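# Tuck sandpaper strip under sander clamp, flat against base

## Task

Take the loose end of the sandpaper strip and slip it beneath the hand sander's clamp. It counts only when the paper sits straight and pressed tight against the sander's base on every side.

## Robot and tools

Robot: two arms on a table. left_arm carries a five-finger left hand and stands on the +y side; right_arm carries a right hand. Calibrated bases in the scene frame: left_arm (+0.024, +0.426, 0) m, right_arm (+0.052, -0.361, +0.001) m, each turned only slightly about z.

Scene frame: origin at table-top height, halfway between the nominal bases; +x points out over the table, +z up. Image left/right does not match arm names. Positions are metres, velocities m/s and rad/s.

Hand point: a spot 0.05 m in front of the palm and 0.15 m out from the wrist flange along the fingers. Its +z runs along straight fingers, +y out of the palm. For the right hand +x runs across the palm away from the thumb; for the left hand +x runs toward the thumb. Straight fingertips sit about 0.06-0.07 m past the point along +z and 0.06 m behind it along -y. A bracket on the little-finger side of the wrist can strike things, and with fingers level the wrist may hang lower than the hand.

Row layout (28 numbers, each in [-1, 1], always all 28 even if one arm moves): left_arm dx, dy, dz, rx, ry, rz; left hand little, ring, middle, index, thumb_bend, thumb_turn, force_limit, speed; then the same fourteen for right_arm. The six pose numbers are offsets, not a pose: they are measured from that arm's Hand target at the start of the action or move, along that Hand target's own axes. 1.0 equals 0.6 m or 180 degrees; rx, ry, rz form one rotation vector. All zeros means ask nothing new of that arm. The six finger numbers are absolute targets: +1 open/straight, -1 curled; thumb_turn +1 beside the palm, -1 opposite the fingers. force_limit maps -1..+1 to about 0..10 N at the fingertip (0..15 N for the two thumb motors). speed rises from near zero at -1 to full at +0.48 and stays full above. To keep a hand unchanged, resend the eight numbers you last sent for it (before any were sent, its hand_measured plus hand_force_limit and hand_speed). For a soft grip close with speed -0.94 or lower.

Tools:
- execute_actions(actions, cameras): actions is a list of actions; each action is a list of up to 15 rows, one per 1/30 s step, the last row held to step 15. Every row counts from the action's starting Hand target, not from the previous row; a following action starts from the new Hand target, so repeating an offset moves further. Images return only for an empty actions list or when cameras names them.
- move(target, speed, blend, stop_force, zero, blocking, cameras): straight-line path toward one row or a list of up to 15 rows; every row in a list counts from the same starting Hand targets. speed in m/s, 0.002 to 3.6, default 0.25 (turns at twice that in rad/s), one number or one per target. blend in m rounds corners, 0 stops at each. stop_force in N, 3 to 120, ends an arm's path once its wrist sensor feels that much push against its motion; with it, all targets need identical hand numbers, and blocking=false is not allowed. zero (default true) rezeroes the sensor first. The whole move is capped at 10 s; paths do not avoid obstacles or the other arm.
- wait(seconds 0-3600), stop() to brake a running move, zoom_image(camera, region [x0, y0, x1, y1] in pixels, at most 504 by 504), show_instructions() for the reference pages, zero_wrist_force(arm: left_arm or right_arm), finished_scene(scene 1), which is final.

Cameras: cam_high, cam_low, cam_end_a, cam_end_b, cam_far, cam_left_wrist, cam_right_wrist, all 672x504; ["all"] asks for every one.

Results: per arm end_effector_position, end_effector_quat_wxyz and velocities in the scene frame (velocities omitted when joints are still), and Hand target, the last commanded pose after clipping, from which the next offsets count. The hand often rests a little short of it; send the remaining gap as an offset. Hand lines list six values in motor order: hand_measured (position on the target scale), hand_stopped_by (moving, target, force, stalled, fault) and hand_load_n (fingertip load; a dropped grip shows as near 0). Wrist force and Wrist torque are in the end effector's axes, plus a peak line. A move adds a line such as done, off_target, moving, held or fault, with limits=paced (pose clipped) or limits=held (steps withheld). done says nothing about contact.

Limits and cautions: each step the commanded orientation is clipped to within 32 degrees of the measured one. The arms are stiff: aiming even slightly beyond a firm contact can fault. An outside force near 150 N (±25) or joint contact torque over its limit (wrist joints 24.3 N m, others 130) stops the arm for 10 s; large deviation from the planned path also counts. Approach contacts slowly with a small stop_force and back away by commanding a target behind the hand. Keep the arms apart; a clearance check may hold commands, and pinching the other hand counts as a press between arms. Avoid wrists near a base's vertical axis. Holding loads or straining heats motors; at 70 °C a MOTOR HOT line appears and at 85 °C the arm is braked for 30-60 s. Do not drop anything even a few millimetres, release moving parts, slam, or push hard, and never let an object leave the table. The result must stay correct after the robot lets go.

Each tool is called after "Call:" as name(argument=value, ...) on one line, values as JSON.

Reference images:

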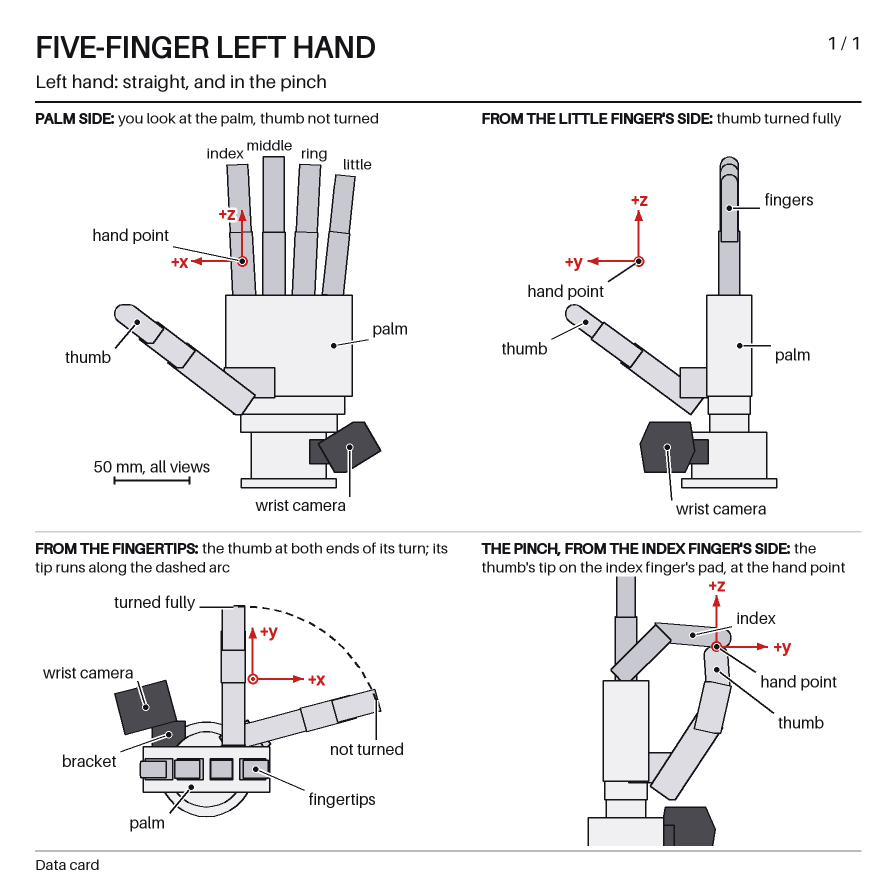

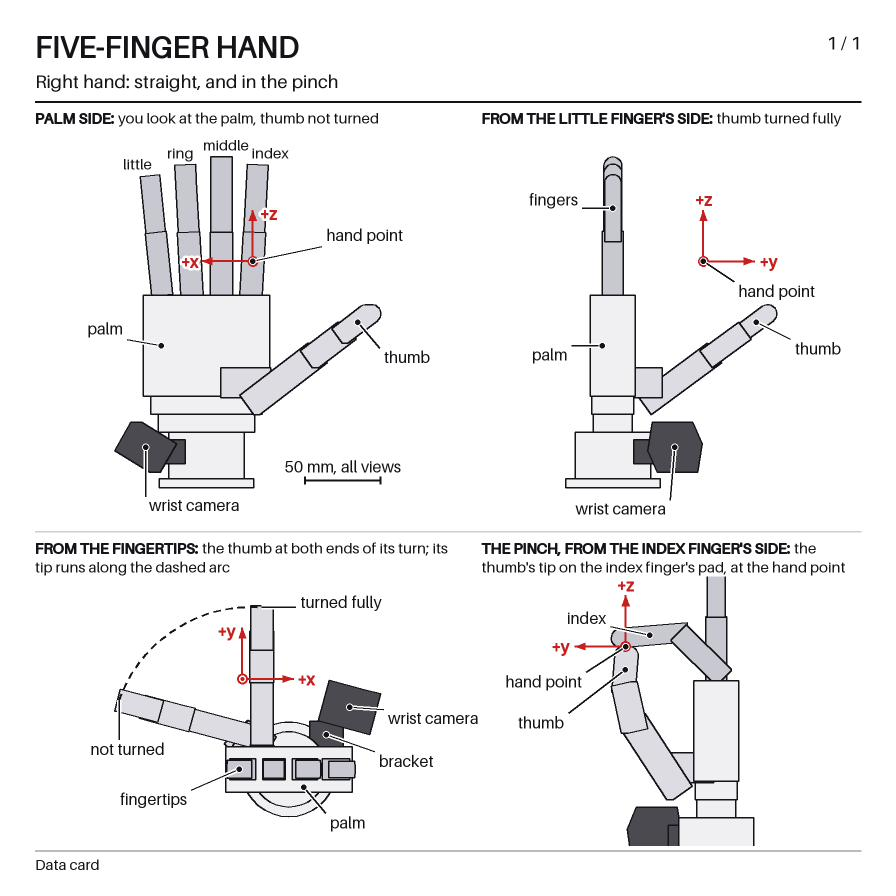

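## Session

Call:
execute_actions(actions=[])

Scene clock: 0.00 s.
left_arm: end_effector_position=(+0.8557, +0.3181, +0.2351) hand_measured=(+1.000, +1.000, +1.000, +1.000, +1.000, +1.000) hand_load_n=(+0.0, +0.0, +0.0, +0.0, +0.0, +0.0) hand_stopped_by=(target, target, target, target, target, target) hand_force_limit=0.00 hand_speed=-0.80 end_effector_quat_wxyz=(+0.230, +0.831, +0.393, +0.320) | right_arm: end_effector_position=(+0.8724, -0.5533, +0.2817) hand_measured=(+1.000, +1.000, +1.000, +1.000, +1.000, +1.000) hand_load_n=(+0.0, +0.0, +0.0, +0.0, +0.0, +0.0) hand_stopped_by=(target, target, target, target, target, target) hand_force_limit=0.00 hand_speed=-0.80 end_effector_quat_wxyz=(+0.280, +0.890, +0.136, +0.334)
Joint positions: left_arm=[3.239 -2.286 -0.993 2.496 -1.358 0.711] | right_arm=[-0.269 -0.653 0.466 0.878 1.809 0.914]
Joint velocities: within noise
Joint torques (N m): no reading
Wrist force (N): no reading
Wrist torque (N m): no reading
Wrist force, peak (N): no reading
Hand target: left_arm +0.8557, +0.3181, +0.2351; +0.230, +0.831, +0.393, +0.320 | right_arm +0.8724, -0.5533, +0.2817; +0.280, +0.890, +0.136, +0.334

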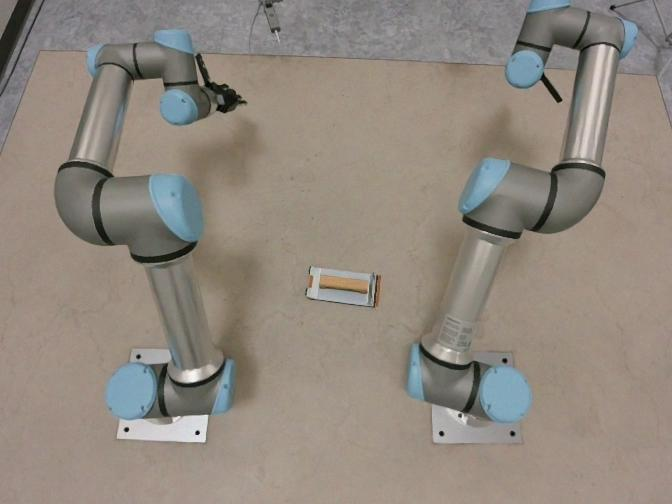

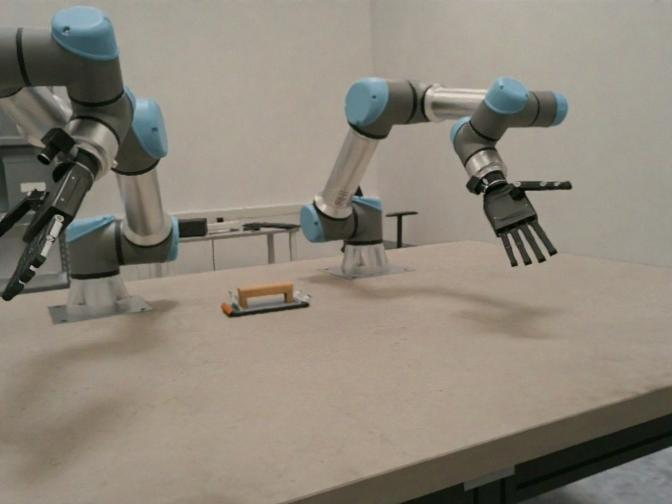

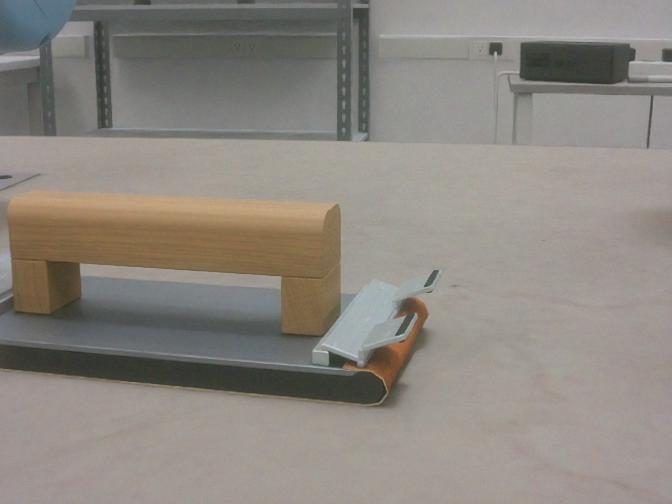

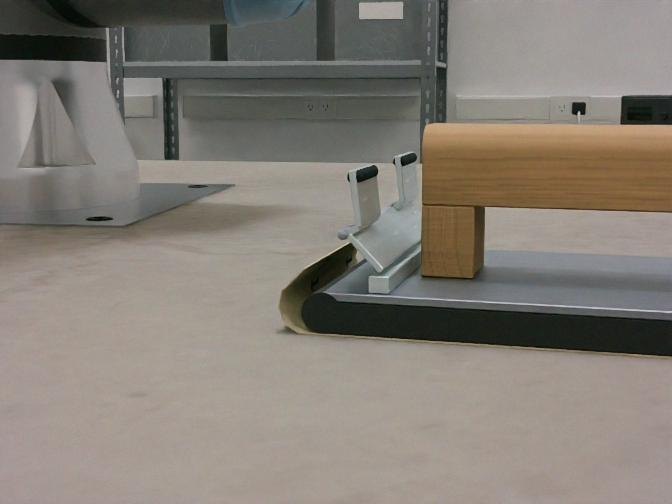

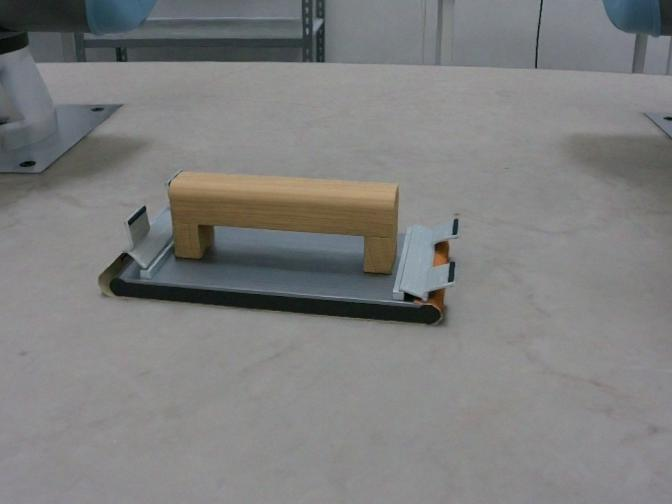

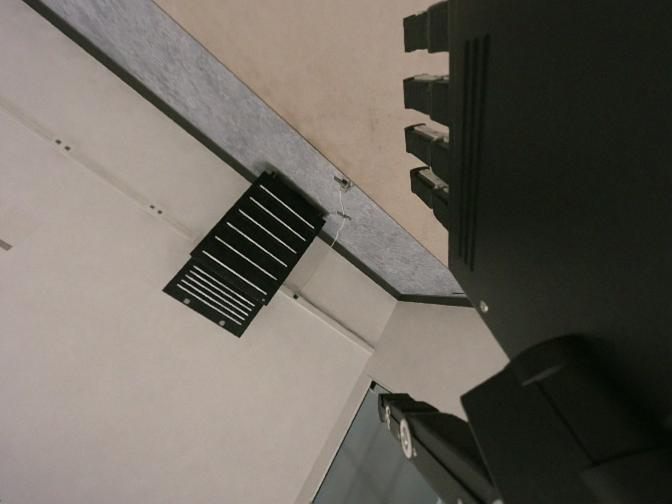

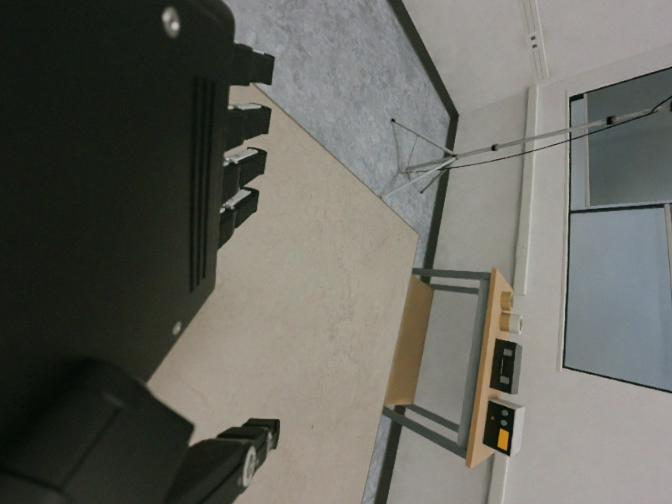

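Call:
zoom_image(camera="cam_end_a", region=[270, 230, 480, 430])

Call:
zoom_image(camera="cam_end_b", region=[260, 130, 500, 370])

Call:
zoom_image(camera="cam_far", region=[370, 180, 500, 340])

Call:
zoom_image(camera="cam_far", region=[80, 150, 260, 330])

Call:
zoom_image(camera="cam_high", region=[290, 250, 400, 320])

Scaled by 2.400 from the camera's image (finer frame: 960x720).

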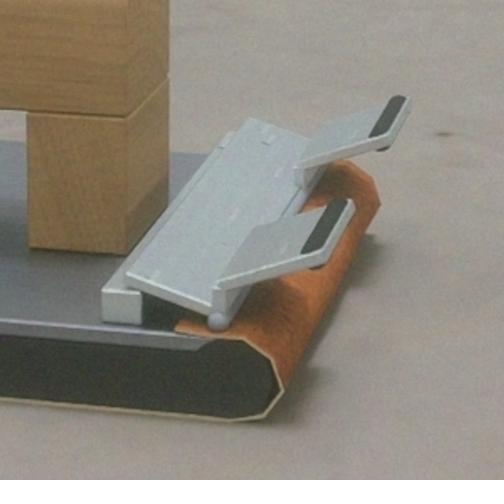

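Scaled by 2.100 from the camera's image (finer frame: 960x720).

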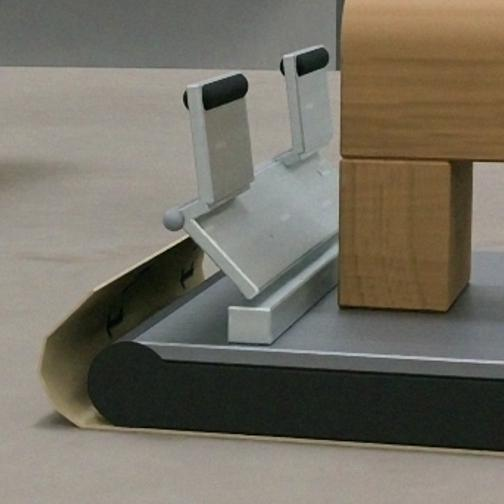

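Scaled by 3.150 from the camera's image (finer frame: 960x720).

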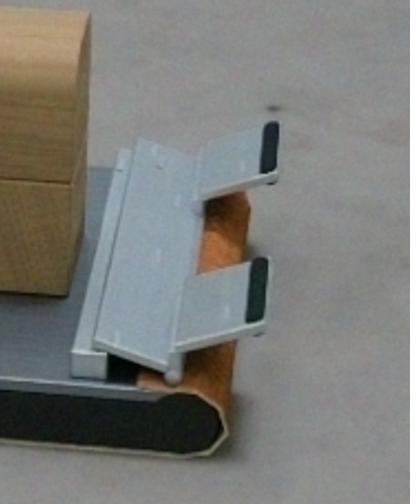

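Scaled by 2.800 from the camera's image (finer frame: 960x720).

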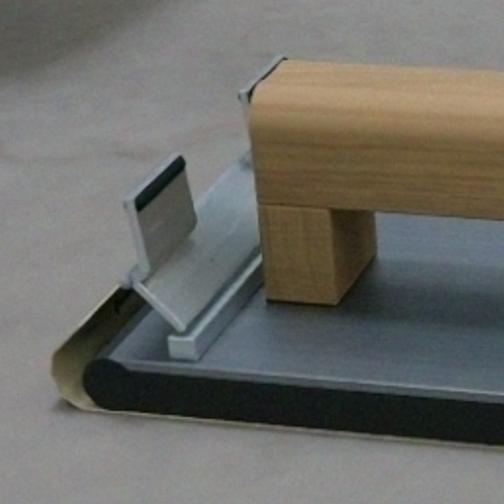

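Scaled by 4.582 from the camera's image (finer frame: 960x720).

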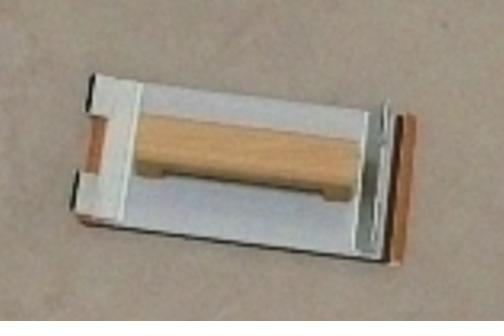

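Call:
zoom_image(camera="cam_end_b", region=[270, 150, 440, 350])

Call:
zoom_image(camera="cam_low", region=[200, 260, 330, 340])

Scaled by 2.520 from the camera's image (finer frame: 960x720).

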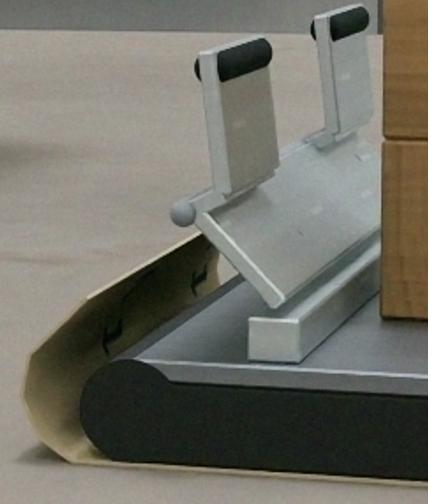

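Scaled by 3.877 from the camera's image (finer frame: 960x720).

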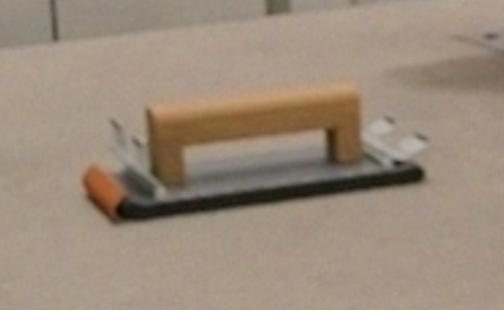

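Call:
move(target=[-0.8340, -0.1643, -0.6850, 0.0336, -0.1989, 0.0837, -1, -1, -1, 1, 1, 1, 0, 0, -0.5535, -0.5013, -0.7188, 0.3726, -0.1919, 0.0646, -1, -1, -1, 1, 1, 1, 0, 0], speed=0.25, cameras=["all"])

Scene clock: 37.07 s.
left_arm: end_effector_position=(+0.2698, +0.0290, +0.2812) hand_measured=(-1.000, -1.000, -1.000, +1.000, +1.000, +1.000) hand_load_n=(+0.0, +0.0, +0.0, +0.0, +0.0, +0.0) hand_stopped_by=(target, target, target, target, target, target) hand_force_limit=0.00 hand_speed=0.00 end_effector_quat_wxyz=(+0.253, +0.943, +0.209, +0.056) | right_arm: end_effector_position=(+0.3212, -0.2773, +0.1998) hand_measured=(-1.000, -1.000, -1.000, +1.000, +1.000, +1.000) hand_load_n=(+0.0, +0.0, +0.0, +0.0, +0.0, +0.0) hand_stopped_by=(target, target, target, target, target, target) hand_force_limit=0.00 hand_speed=0.00 end_effector_quat_wxyz=(-0.256, +0.958, +0.126, -0.034)
Joint positions: left_arm=[2.558 -1.474 -1.858 2.215 -1.298 0.504] | right_arm=[-0.391 -1.497 1.951 1.442 1.155 0.877]
Joint torques (N m): left_arm=[-10.89 8.17 23.69 -3.35 -1.4 -1.89] | right_arm=[-9.61 -29.82 -6.32 5.4 -2.93 -2.28]
Wrist force (N): left_arm=[1.3 0.5 0.6] | right_arm=[0.4 1.1 0.3]
Wrist torque (N m): left_arm=[0.03 -0.17 0.22] | right_arm=[0.29 -0.07 0.08]
Wrist force, peak (N): left_arm=[1.5 0.6 0.8] | right_arm=[0.5 1.4 0.4]
Hand target: left_arm +0.2697, +0.0289, +0.2812; +0.253, +0.943, +0.209, +0.056 | right_arm +0.3211, -0.2773, +0.1998; -0.256, +0.958, +0.126, -0.034
Off the commanded pose: left_arm 0.000 m, 0 deg | right_arm 0.000 m, 0 deg.
move: done

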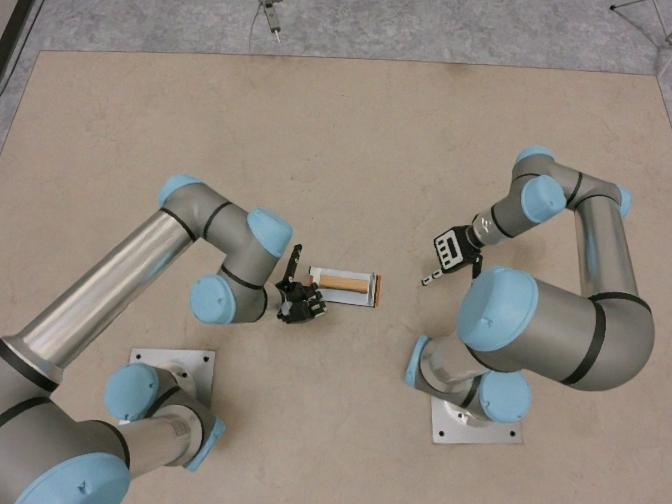

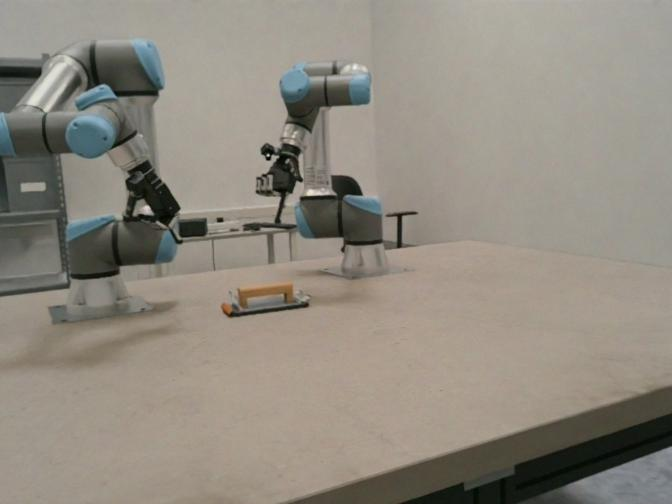

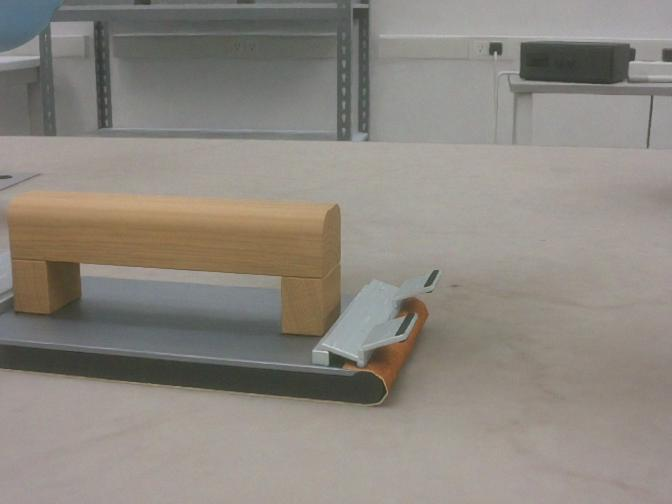

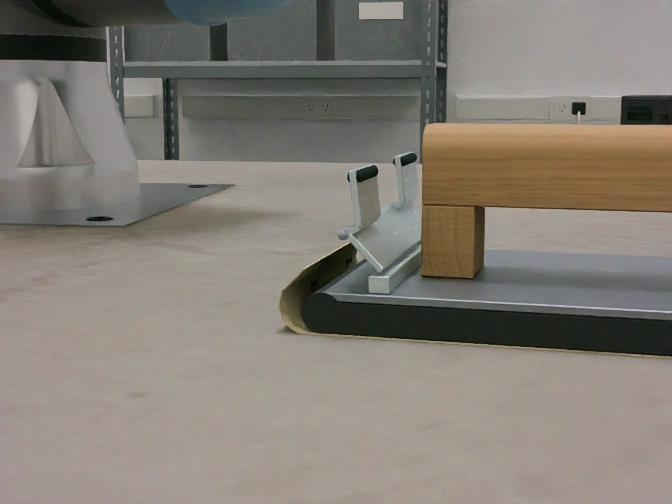

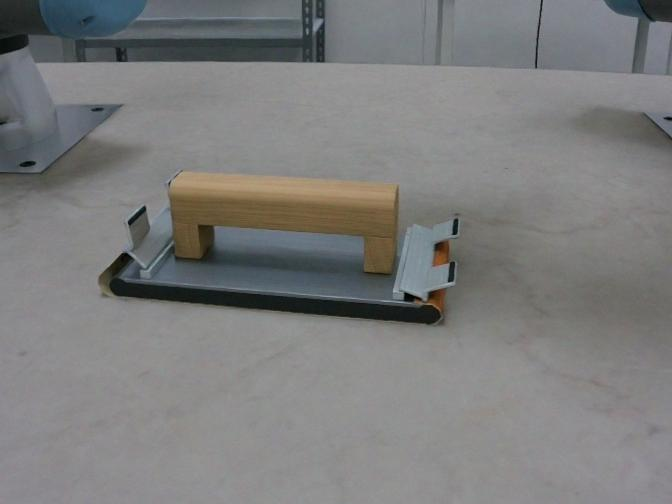

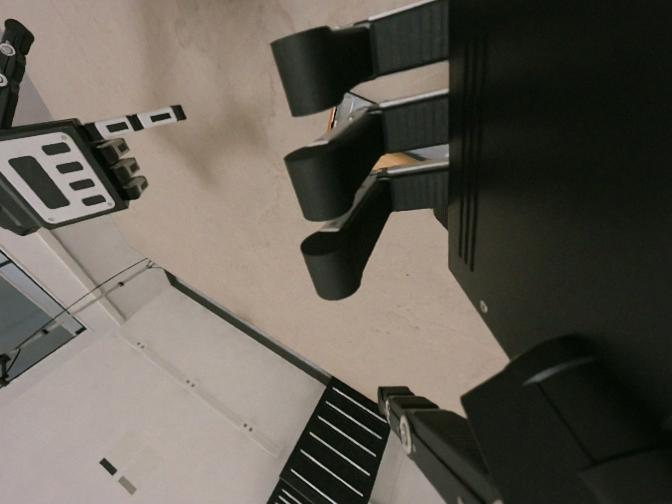

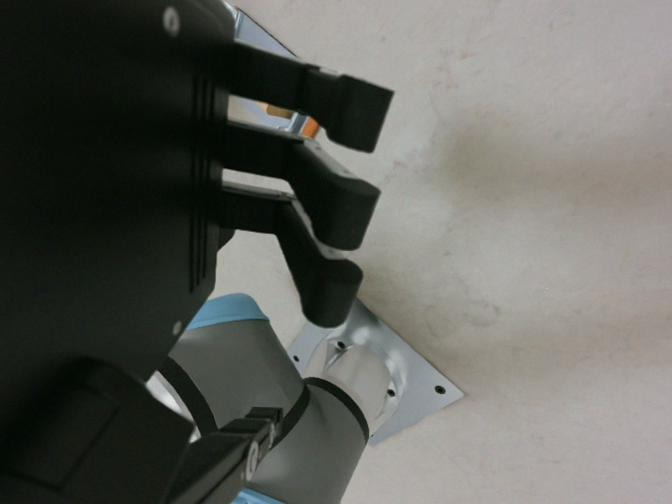

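Call:
move(target=[0,0,0,0,0,0, -1, -1, -1, 1, 1, 1, 0, 0, 0.0129, 0.0665, 0.2118, 0,0,0, -1, -1, -1, 1, 1, 1, 0, 0], speed=0.2, cameras=["cam_high","cam_end_b","cam_far"])

Scene clock: 39.17 s.
left_arm: end_effector_position=(+0.2697, +0.0289, +0.2812) hand_measured=(-1.000, -1.000, -1.000, +1.000, +1.000, +1.000) hand_load_n=(+0.0, +0.0, +0.0, +0.0, +0.0, -0.5) hand_stopped_by=(target, target, target, target, target, target) hand_force_limit=0.00 hand_speed=0.00 end_effector_quat_wxyz=(+0.253, +0.943, +0.209, +0.056) | right_arm: end_effector_position=(+0.3211, -0.2475, +0.0699) hand_measured=(-1.000, -1.000, -1.000, +1.000, +1.000, +1.000) hand_load_n=(+0.0, +0.0, +0.0, +0.0, +0.0, +0.0) hand_stopped_by=(target, target, target, target, target, target) hand_force_limit=0.00 hand_speed=0.00 end_effector_quat_wxyz=(-0.256, +0.958, +0.126, -0.034)
Joint positions: left_arm=[2.558 -1.474 -1.858 2.215 -1.298 0.503] | right_arm=[-0.294 -1.292 2.098 1.048 1.125 0.979]
Joint torques (N m): left_arm=[-9.44 7.09 23.8 -3.3 -1.37 -1.5] | right_arm=[7.96 -14.01 -2.9 0.57 -3 1.93]
Wrist force (N): left_arm=[1.4 0.5 0.7] | right_arm=[0.6 1.1 0.6]
Wrist torque (N m): left_arm=[0.02 -0.18 0.23] | right_arm=[0.22 -0.13 -0.03]
Wrist force, peak (N): left_arm=[1.6 0.5 1.0] | right_arm=[0.5 1.5 1.0]
Hand target: left_arm +0.2697, +0.0289, +0.2812; +0.253, +0.943, +0.209, +0.056 | right_arm +0.3211, -0.2474, +0.0697; -0.256, +0.958, +0.126, -0.034
Off the commanded pose: left_arm 0.000 m, 0 deg | right_arm 0.000 m, 0 deg.
move: done

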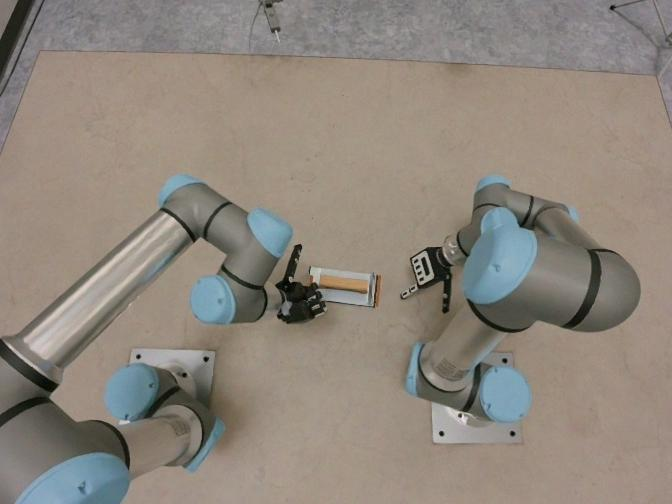

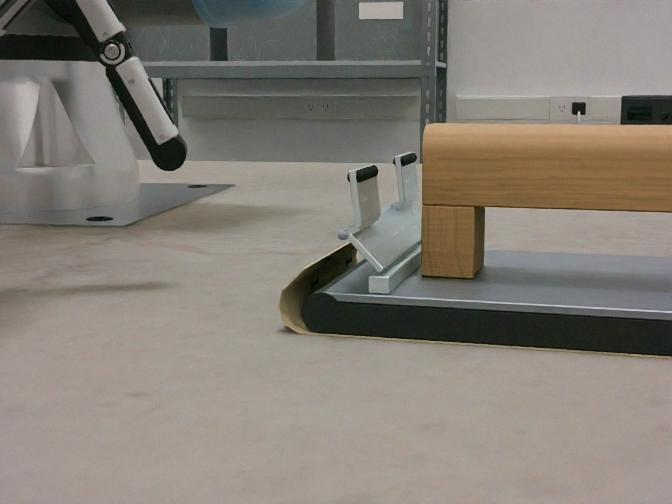

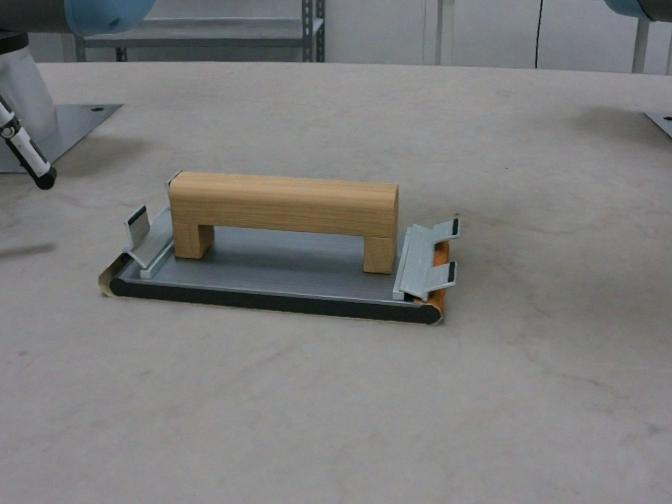

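Call:
move(target=[0,0,0,0,0,0, -1, -1, -1, 1, 1, 1, 0, 0, 0.0269, -0.0145, 0.0468, 0,0,0, -1, -1, -1, 1, 1, 1, 0, 0], speed=0.1, cameras=["cam_high","cam_end_b"])

Call:
zoom_image(camera="cam_high", region=[350, 250, 450, 320])

Scene clock: 41.20 s.
left_arm: end_effector_position=(+0.2697, +0.0289, +0.2812) hand_measured=(-1.000, -1.000, -1.000, +1.000, +1.000, +1.000) hand_load_n=(+0.0, +0.0, +0.0, +0.0, +0.0, +0.0) hand_stopped_by=(target, target, target, target, target, target) hand_force_limit=0.00 hand_speed=0.00 end_effector_quat_wxyz=(+0.253, +0.943, +0.209, +0.056) | right_arm: end_effector_position=(+0.3311, -0.2225, +0.0498) hand_measured=(-1.000, -1.000, -1.000, +1.000, +1.000, +1.000) hand_load_n=(+0.0, +0.0, +0.0, +0.0, +0.0, +0.0) hand_stopped_by=(target, target, target, target, target, target) hand_force_limit=0.00 hand_speed=0.00 end_effector_quat_wxyz=(-0.256, +0.958, +0.126, -0.034)
Joint positions: left_arm=[2.558 -1.474 -1.858 2.215 -1.298 0.503] | right_arm=[-0.205 -1.229 2.064 0.977 1.103 1.074]
Joint torques (N m): left_arm=[-8.05 6.96 22.56 -2.75 -1.37 -1.52] | right_arm=[8.89 -15.25 -20.65 0.44 -2.96 1.66]
Wrist force (N): left_arm=[1.5 0.6 0.6] | right_arm=[0.3 1.2 0.3]
Wrist torque (N m): left_arm=[0.03 -0.19 0.23] | right_arm=[0.32 -0.13 -0.07]
Wrist force, peak (N): left_arm=[1.7 0.7 0.9] | right_arm=[0.6 1.2 0.7]
Hand target: left_arm +0.2697, +0.0289, +0.2812; +0.253, +0.943, +0.209, +0.056 | right_arm +0.3311, -0.2225, +0.0497; -0.256, +0.958, +0.126, -0.034
Off the commanded pose: left_arm 0.000 m, 0 deg | right_arm 0.000 m, 0 deg.
move: done

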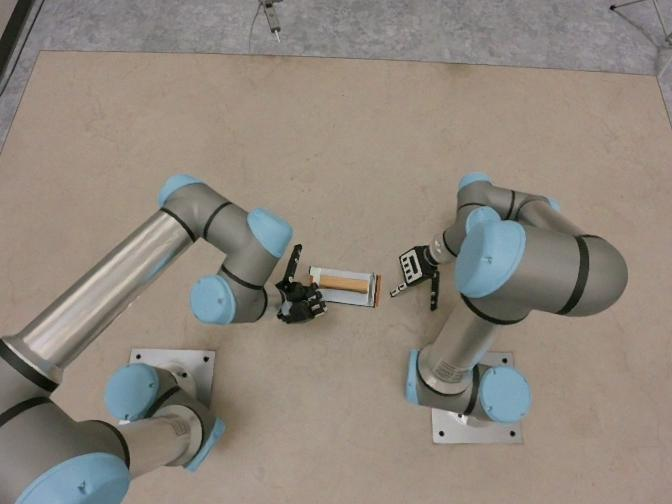

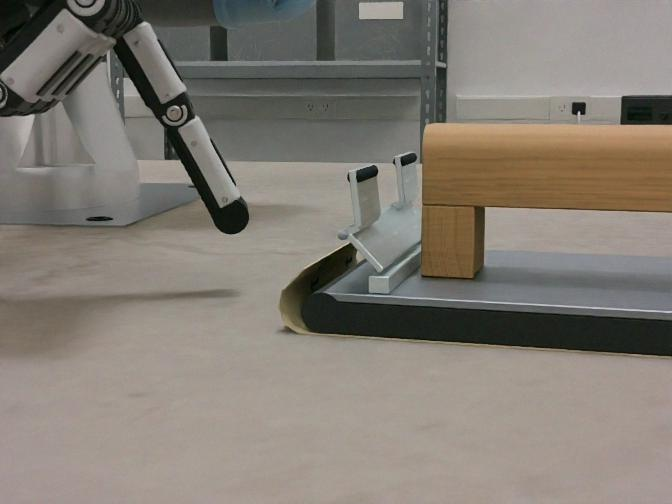

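Scaled by 5.040 from the camera's image (finer frame: 960x720).

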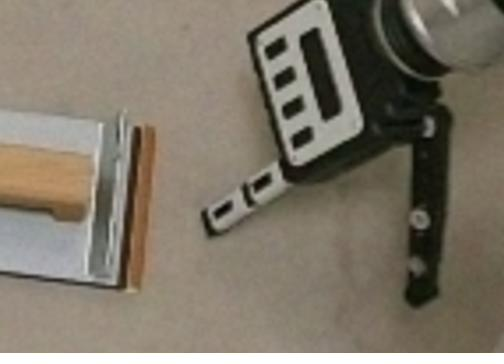

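Call:
move(target=[0,0,0,0,0,0, -1, -1, -1, 1, 1, 1, 0, 0, 0.0154, -0.0202, 0.0155, 0,0,0, -1, -1, -1, 1, 1, 1, 0, 0], speed=0.03, stop_force=5, cameras=["cam_high","cam_end_b"])

Call:
zoom_image(camera="cam_end_b", region=[200, 140, 440, 350])

Call:
zoom_image(camera="cam_high", region=[350, 250, 450, 320])

Scene clock: 44.93 s.
left_arm: end_effector_position=(+0.2697, +0.0289, +0.2812) hand_measured=(-1.000, -1.000, -1.000, +1.000, +1.000, +1.000) hand_load_n=(+0.0, +0.0, +0.0, +0.0, +0.0, +0.0) hand_stopped_by=(target, target, target, target, target, target) hand_force_limit=0.00 hand_speed=0.00 end_effector_quat_wxyz=(+0.253, +0.943, +0.209, +0.056) | right_arm: end_effector_position=(+0.3362, -0.2054, +0.0477) hand_measured=(-1.000, -1.000, -1.000, +1.000, +1.000, +1.000) hand_load_n=(+0.0, +0.0, +0.0, +0.0, +0.0, +0.0) hand_stopped_by=(target, target, target, target, target, target) hand_force_limit=0.00 hand_speed=0.00 end_effector_quat_wxyz=(-0.256, +0.958, +0.126, -0.034)
Joint positions: left_arm=[2.558 -1.474 -1.858 2.215 -1.298 0.503] | right_arm=[-0.149 -1.212 2.034 0.961 1.09 1.135]
Joint torques (N m): left_arm=[-8.84 8.19 23.25 -1.71 -1.45 -1.35] | right_arm=[9.12 -16.58 -19.9 0.51 -3.23 1.77]
Wrist force (N): left_arm=[1.6 0.5 0.7] | right_arm=[0.3 1.2 0.1]
Wrist torque (N m): left_arm=[0.02 -0.21 0.24] | right_arm=[0.32 -0.12 -0.08]
Wrist force, peak (N): left_arm=[1.5 0.7 1.0] | right_arm=[0.6 1.4 0.0]
Hand target: left_arm +0.2697, +0.0289, +0.2812; +0.253, +0.943, +0.209, +0.056 | right_arm +0.3362, -0.2054, +0.0477; -0.256, +0.958, +0.126, -0.034
Off the commanded pose: left_arm 0.000 m, 0 deg | right_arm 0.000 m, 0 deg.
move: done

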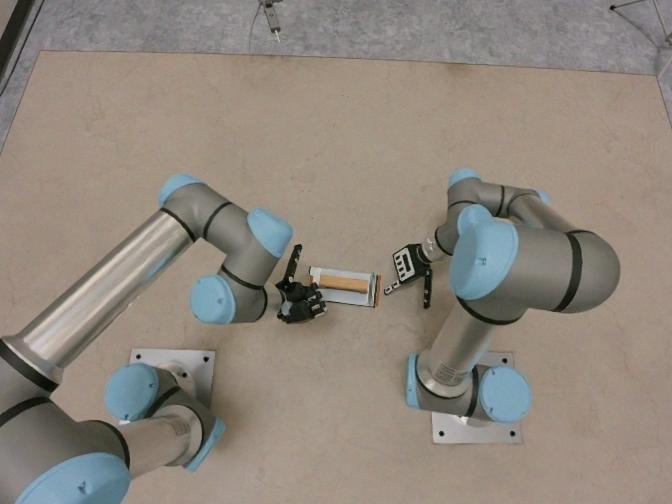

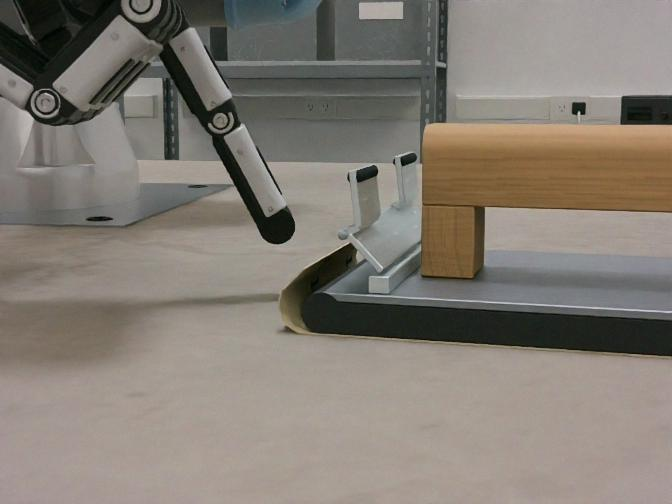

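Scaled by 2.100 from the camera's image (finer frame: 960x720).

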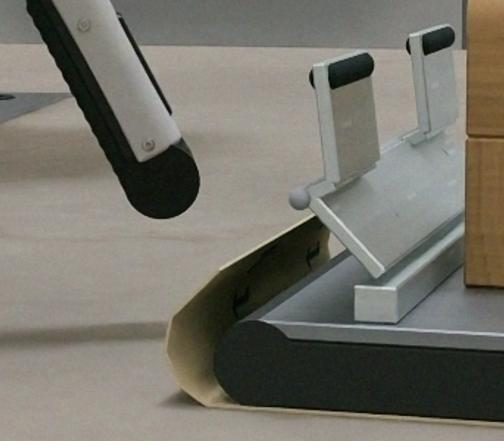

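Scaled by 5.040 from the camera's image (finer frame: 960x720).

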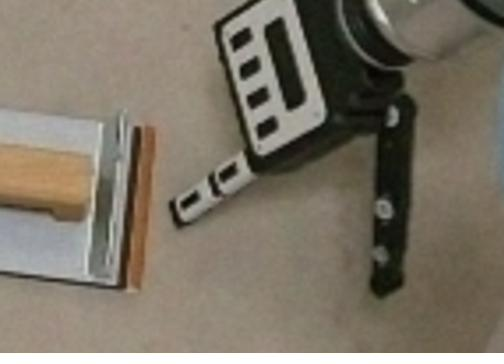

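Call:
move(target=[0,0,0,0,0,0, -1, -1, -1, 1, 1, 1, 0, 0, 0.0076, -0.0120, 0.0166, 0,0,0, -1, -1, -1, 1, 1, 1, 0, 0], speed=0.03, stop_force=5, cameras=["cam_high","cam_end_b","cam_far","cam_low"])

Call:
zoom_image(camera="cam_end_b", region=[200, 140, 440, 350])

Call:
zoom_image(camera="cam_far", region=[50, 150, 230, 330])

Scene clock: 51.03 s.
left_arm: end_effector_position=(+0.2697, +0.0289, +0.2812) hand_measured=(-1.000, -1.000, -1.000, +1.000, +1.000, +1.000) hand_load_n=(+0.0, +0.0, +0.0, +0.0, +0.0, +0.0) hand_stopped_by=(target, target, target, target, target, target) hand_force_limit=0.00 hand_speed=0.00 end_effector_quat_wxyz=(+0.253, +0.943, +0.209, +0.056) | right_arm: end_effector_position=(+0.3377, -0.1934, +0.0427) hand_measured=(-1.000, -1.000, -1.000, +1.000, +1.000, +1.000) hand_load_n=(+0.5, +0.0, +0.0, +0.0, +0.0, +0.0) hand_stopped_by=(target, target, target, target, target, target) hand_force_limit=0.00 hand_speed=0.00 end_effector_quat_wxyz=(-0.256, +0.958, +0.126, -0.034)
Joint positions: left_arm=[2.558 -1.474 -1.858 2.215 -1.298 0.503] | right_arm=[-0.111 -1.196 2.021 0.939 1.082 1.177]
Joint torques (N m): left_arm=[-9.89 7.89 23.61 -0.95 -1.56 -1.51] | right_arm=[8.99 -17.61 -19.92 0.59 -2.98 1.74]
Wrist force (N): left_arm=[1.3 0.4 0.7] | right_arm=[0.5 1.3 0.0]
Wrist torque (N m): left_arm=[0.00 -0.17 0.22] | right_arm=[0.31 -0.11 -0.07]
Wrist force, peak (N): left_arm=[1.8 0.6 0.7] | right_arm=[0.5 1.5 0.1]
Hand target: left_arm +0.2697, +0.0289, +0.2812; +0.253, +0.943, +0.209, +0.056 | right_arm +0.3377, -0.1934, +0.0427; -0.256, +0.958, +0.126, -0.034
Off the commanded pose: left_arm 0.000 m, 0 deg | right_arm 0.000 m, 0 deg.
move: done
Images, in order (width x height): cam_high 672x504, cam_low 672x504, cam_end_b 672x504, cam_far 672x504.

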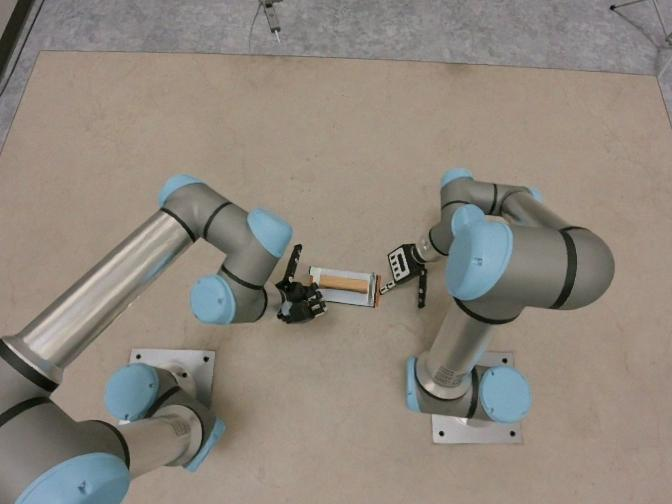

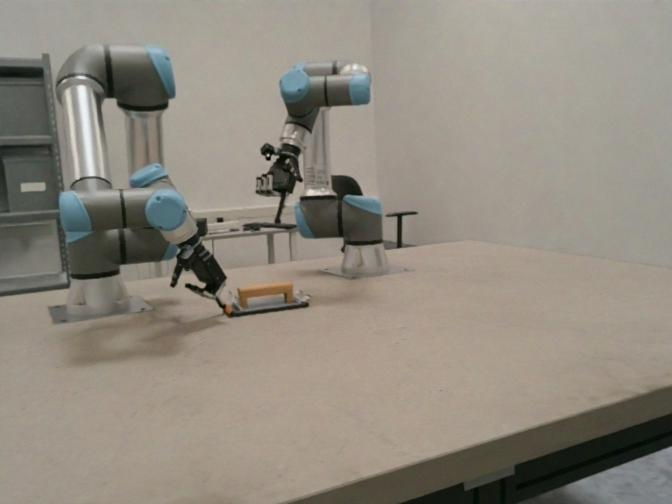

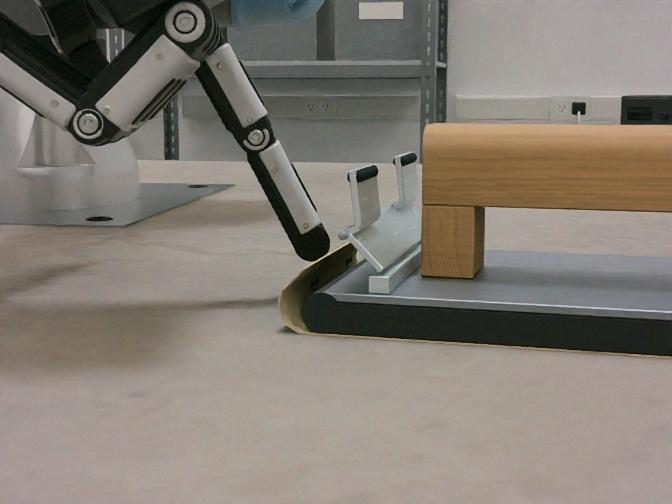

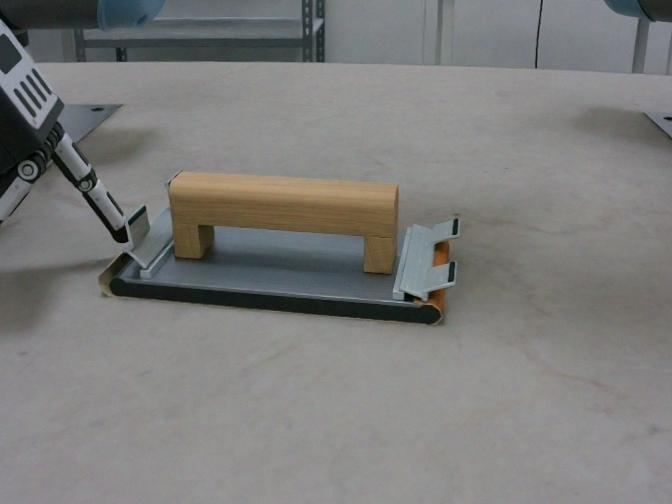

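Scaled by 2.100 from the camera's image (finer frame: 960x720).

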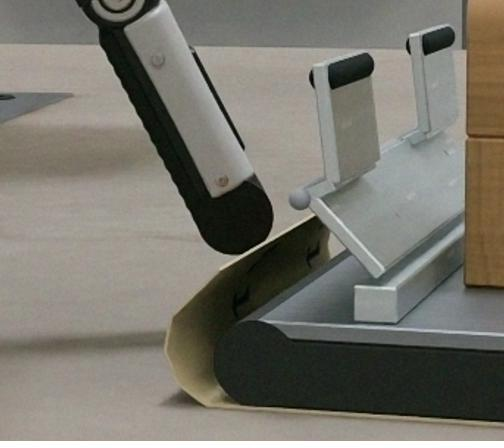

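Scaled by 2.800 from the camera's image (finer frame: 960x720).

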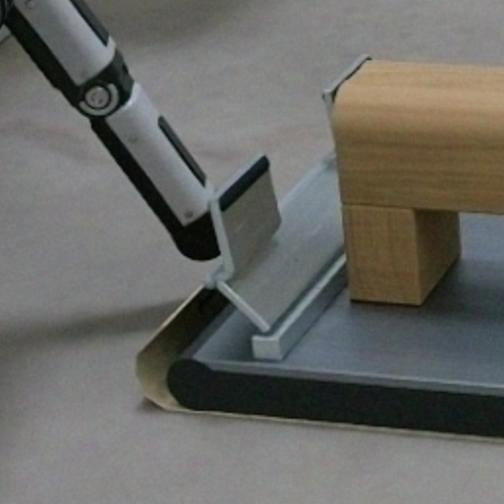

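Call:
zoom_image(camera="cam_high", region=[350, 260, 420, 320])

Call:
zoom_image(camera="cam_low", region=[190, 260, 310, 340])

Scaled by 7.200 from the camera's image (finer frame: 960x720).

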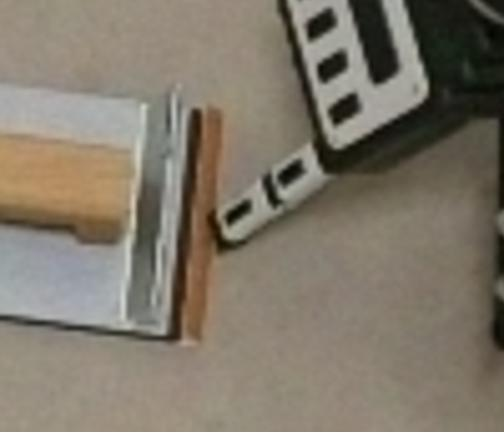

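Scaled by 4.200 from the camera's image (finer frame: 960x720).

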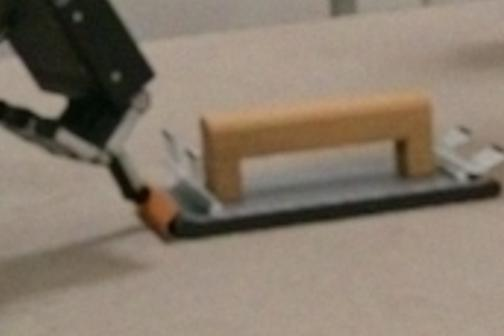

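Call:
move(target=[0,0,0,0,0,0, -1, -1, -1, 1, 1, 1, 0, 0, 0.0037, -0.0064, 0.0076, 0,0,0, -1, -1, -1, 1, 1, 1, 0, 0], speed=0.02, stop_force=5, cameras=["cam_high","cam_end_b"])

Call:
zoom_image(camera="cam_end_b", region=[260, 200, 440, 350])

Scene clock: 55.00 s.
left_arm: end_effector_position=(+0.2697, +0.0289, +0.2812) hand_measured=(-1.000, -1.000, -1.000, +1.000, +1.000, +1.000) hand_load_n=(+0.0, +0.0, +0.0, +0.0, +0.0, +0.0) hand_stopped_by=(target, target, target, target, target, target) hand_force_limit=0.00 hand_speed=0.00 end_effector_quat_wxyz=(+0.253, +0.943, +0.209, +0.056) | right_arm: end_effector_position=(+0.3384, -0.1875, +0.0407) hand_measured=(-1.000, -1.000, -1.000, +1.000, +1.000, +1.000) hand_load_n=(+0.0, +0.0, +0.0, +0.0, +0.0, +0.0) hand_stopped_by=(target, target, target, target, target, target) hand_force_limit=0.00 hand_speed=0.00 end_effector_quat_wxyz=(-0.256, +0.958, +0.126, -0.034)
Joint positions: left_arm=[2.558 -1.474 -1.858 2.215 -1.298 0.503] | right_arm=[-0.093 -1.188 2.013 0.929 1.079 1.198]
Joint torques (N m): left_arm=[-9.34 6.76 22.55 -0.64 -1.28 -1.58] | right_arm=[9.16 -17.19 -18.95 0.61 -2.99 1.74]
Wrist force (N): left_arm=[1.5 0.6 0.7] | right_arm=[0.5 1.0 -0.3]
Wrist torque (N m): left_arm=[0.02 -0.19 0.23] | right_arm=[0.30 -0.10 -0.08]
Wrist force, peak (N): left_arm=[1.7 0.7 0.8] | right_arm=[0.3 1.6 0.2]
Hand target: left_arm +0.2697, +0.0289, +0.2812; +0.253, +0.943, +0.209, +0.056 | right_arm +0.3384, -0.1875, +0.0407; -0.256, +0.958, +0.126, -0.034
Off the commanded pose: left_arm 0.000 m, 0 deg | right_arm 0.000 m, 0 deg.
move: done

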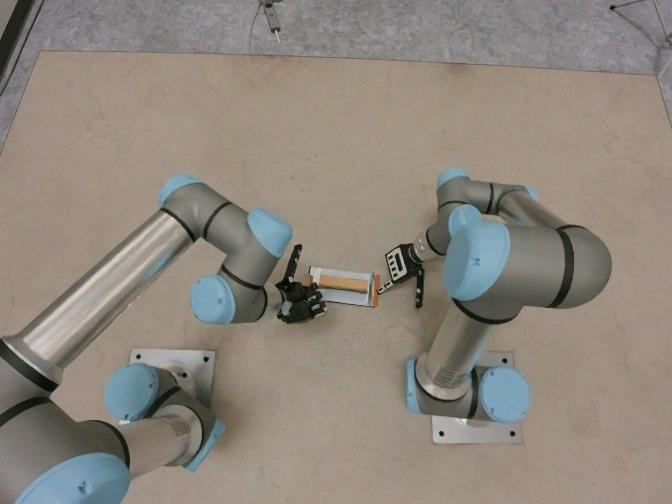

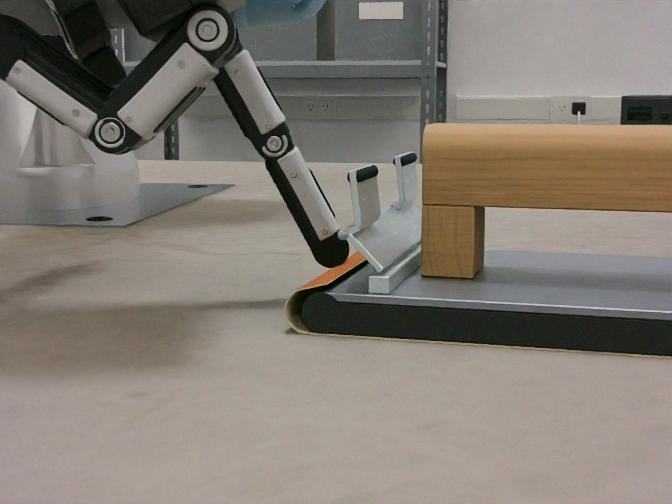

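Scaled by 2.800 from the camera's image (finer frame: 960x720).

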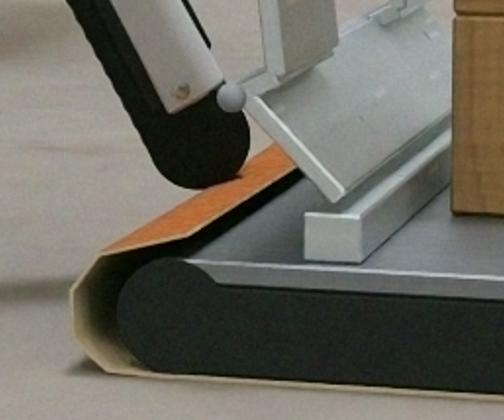

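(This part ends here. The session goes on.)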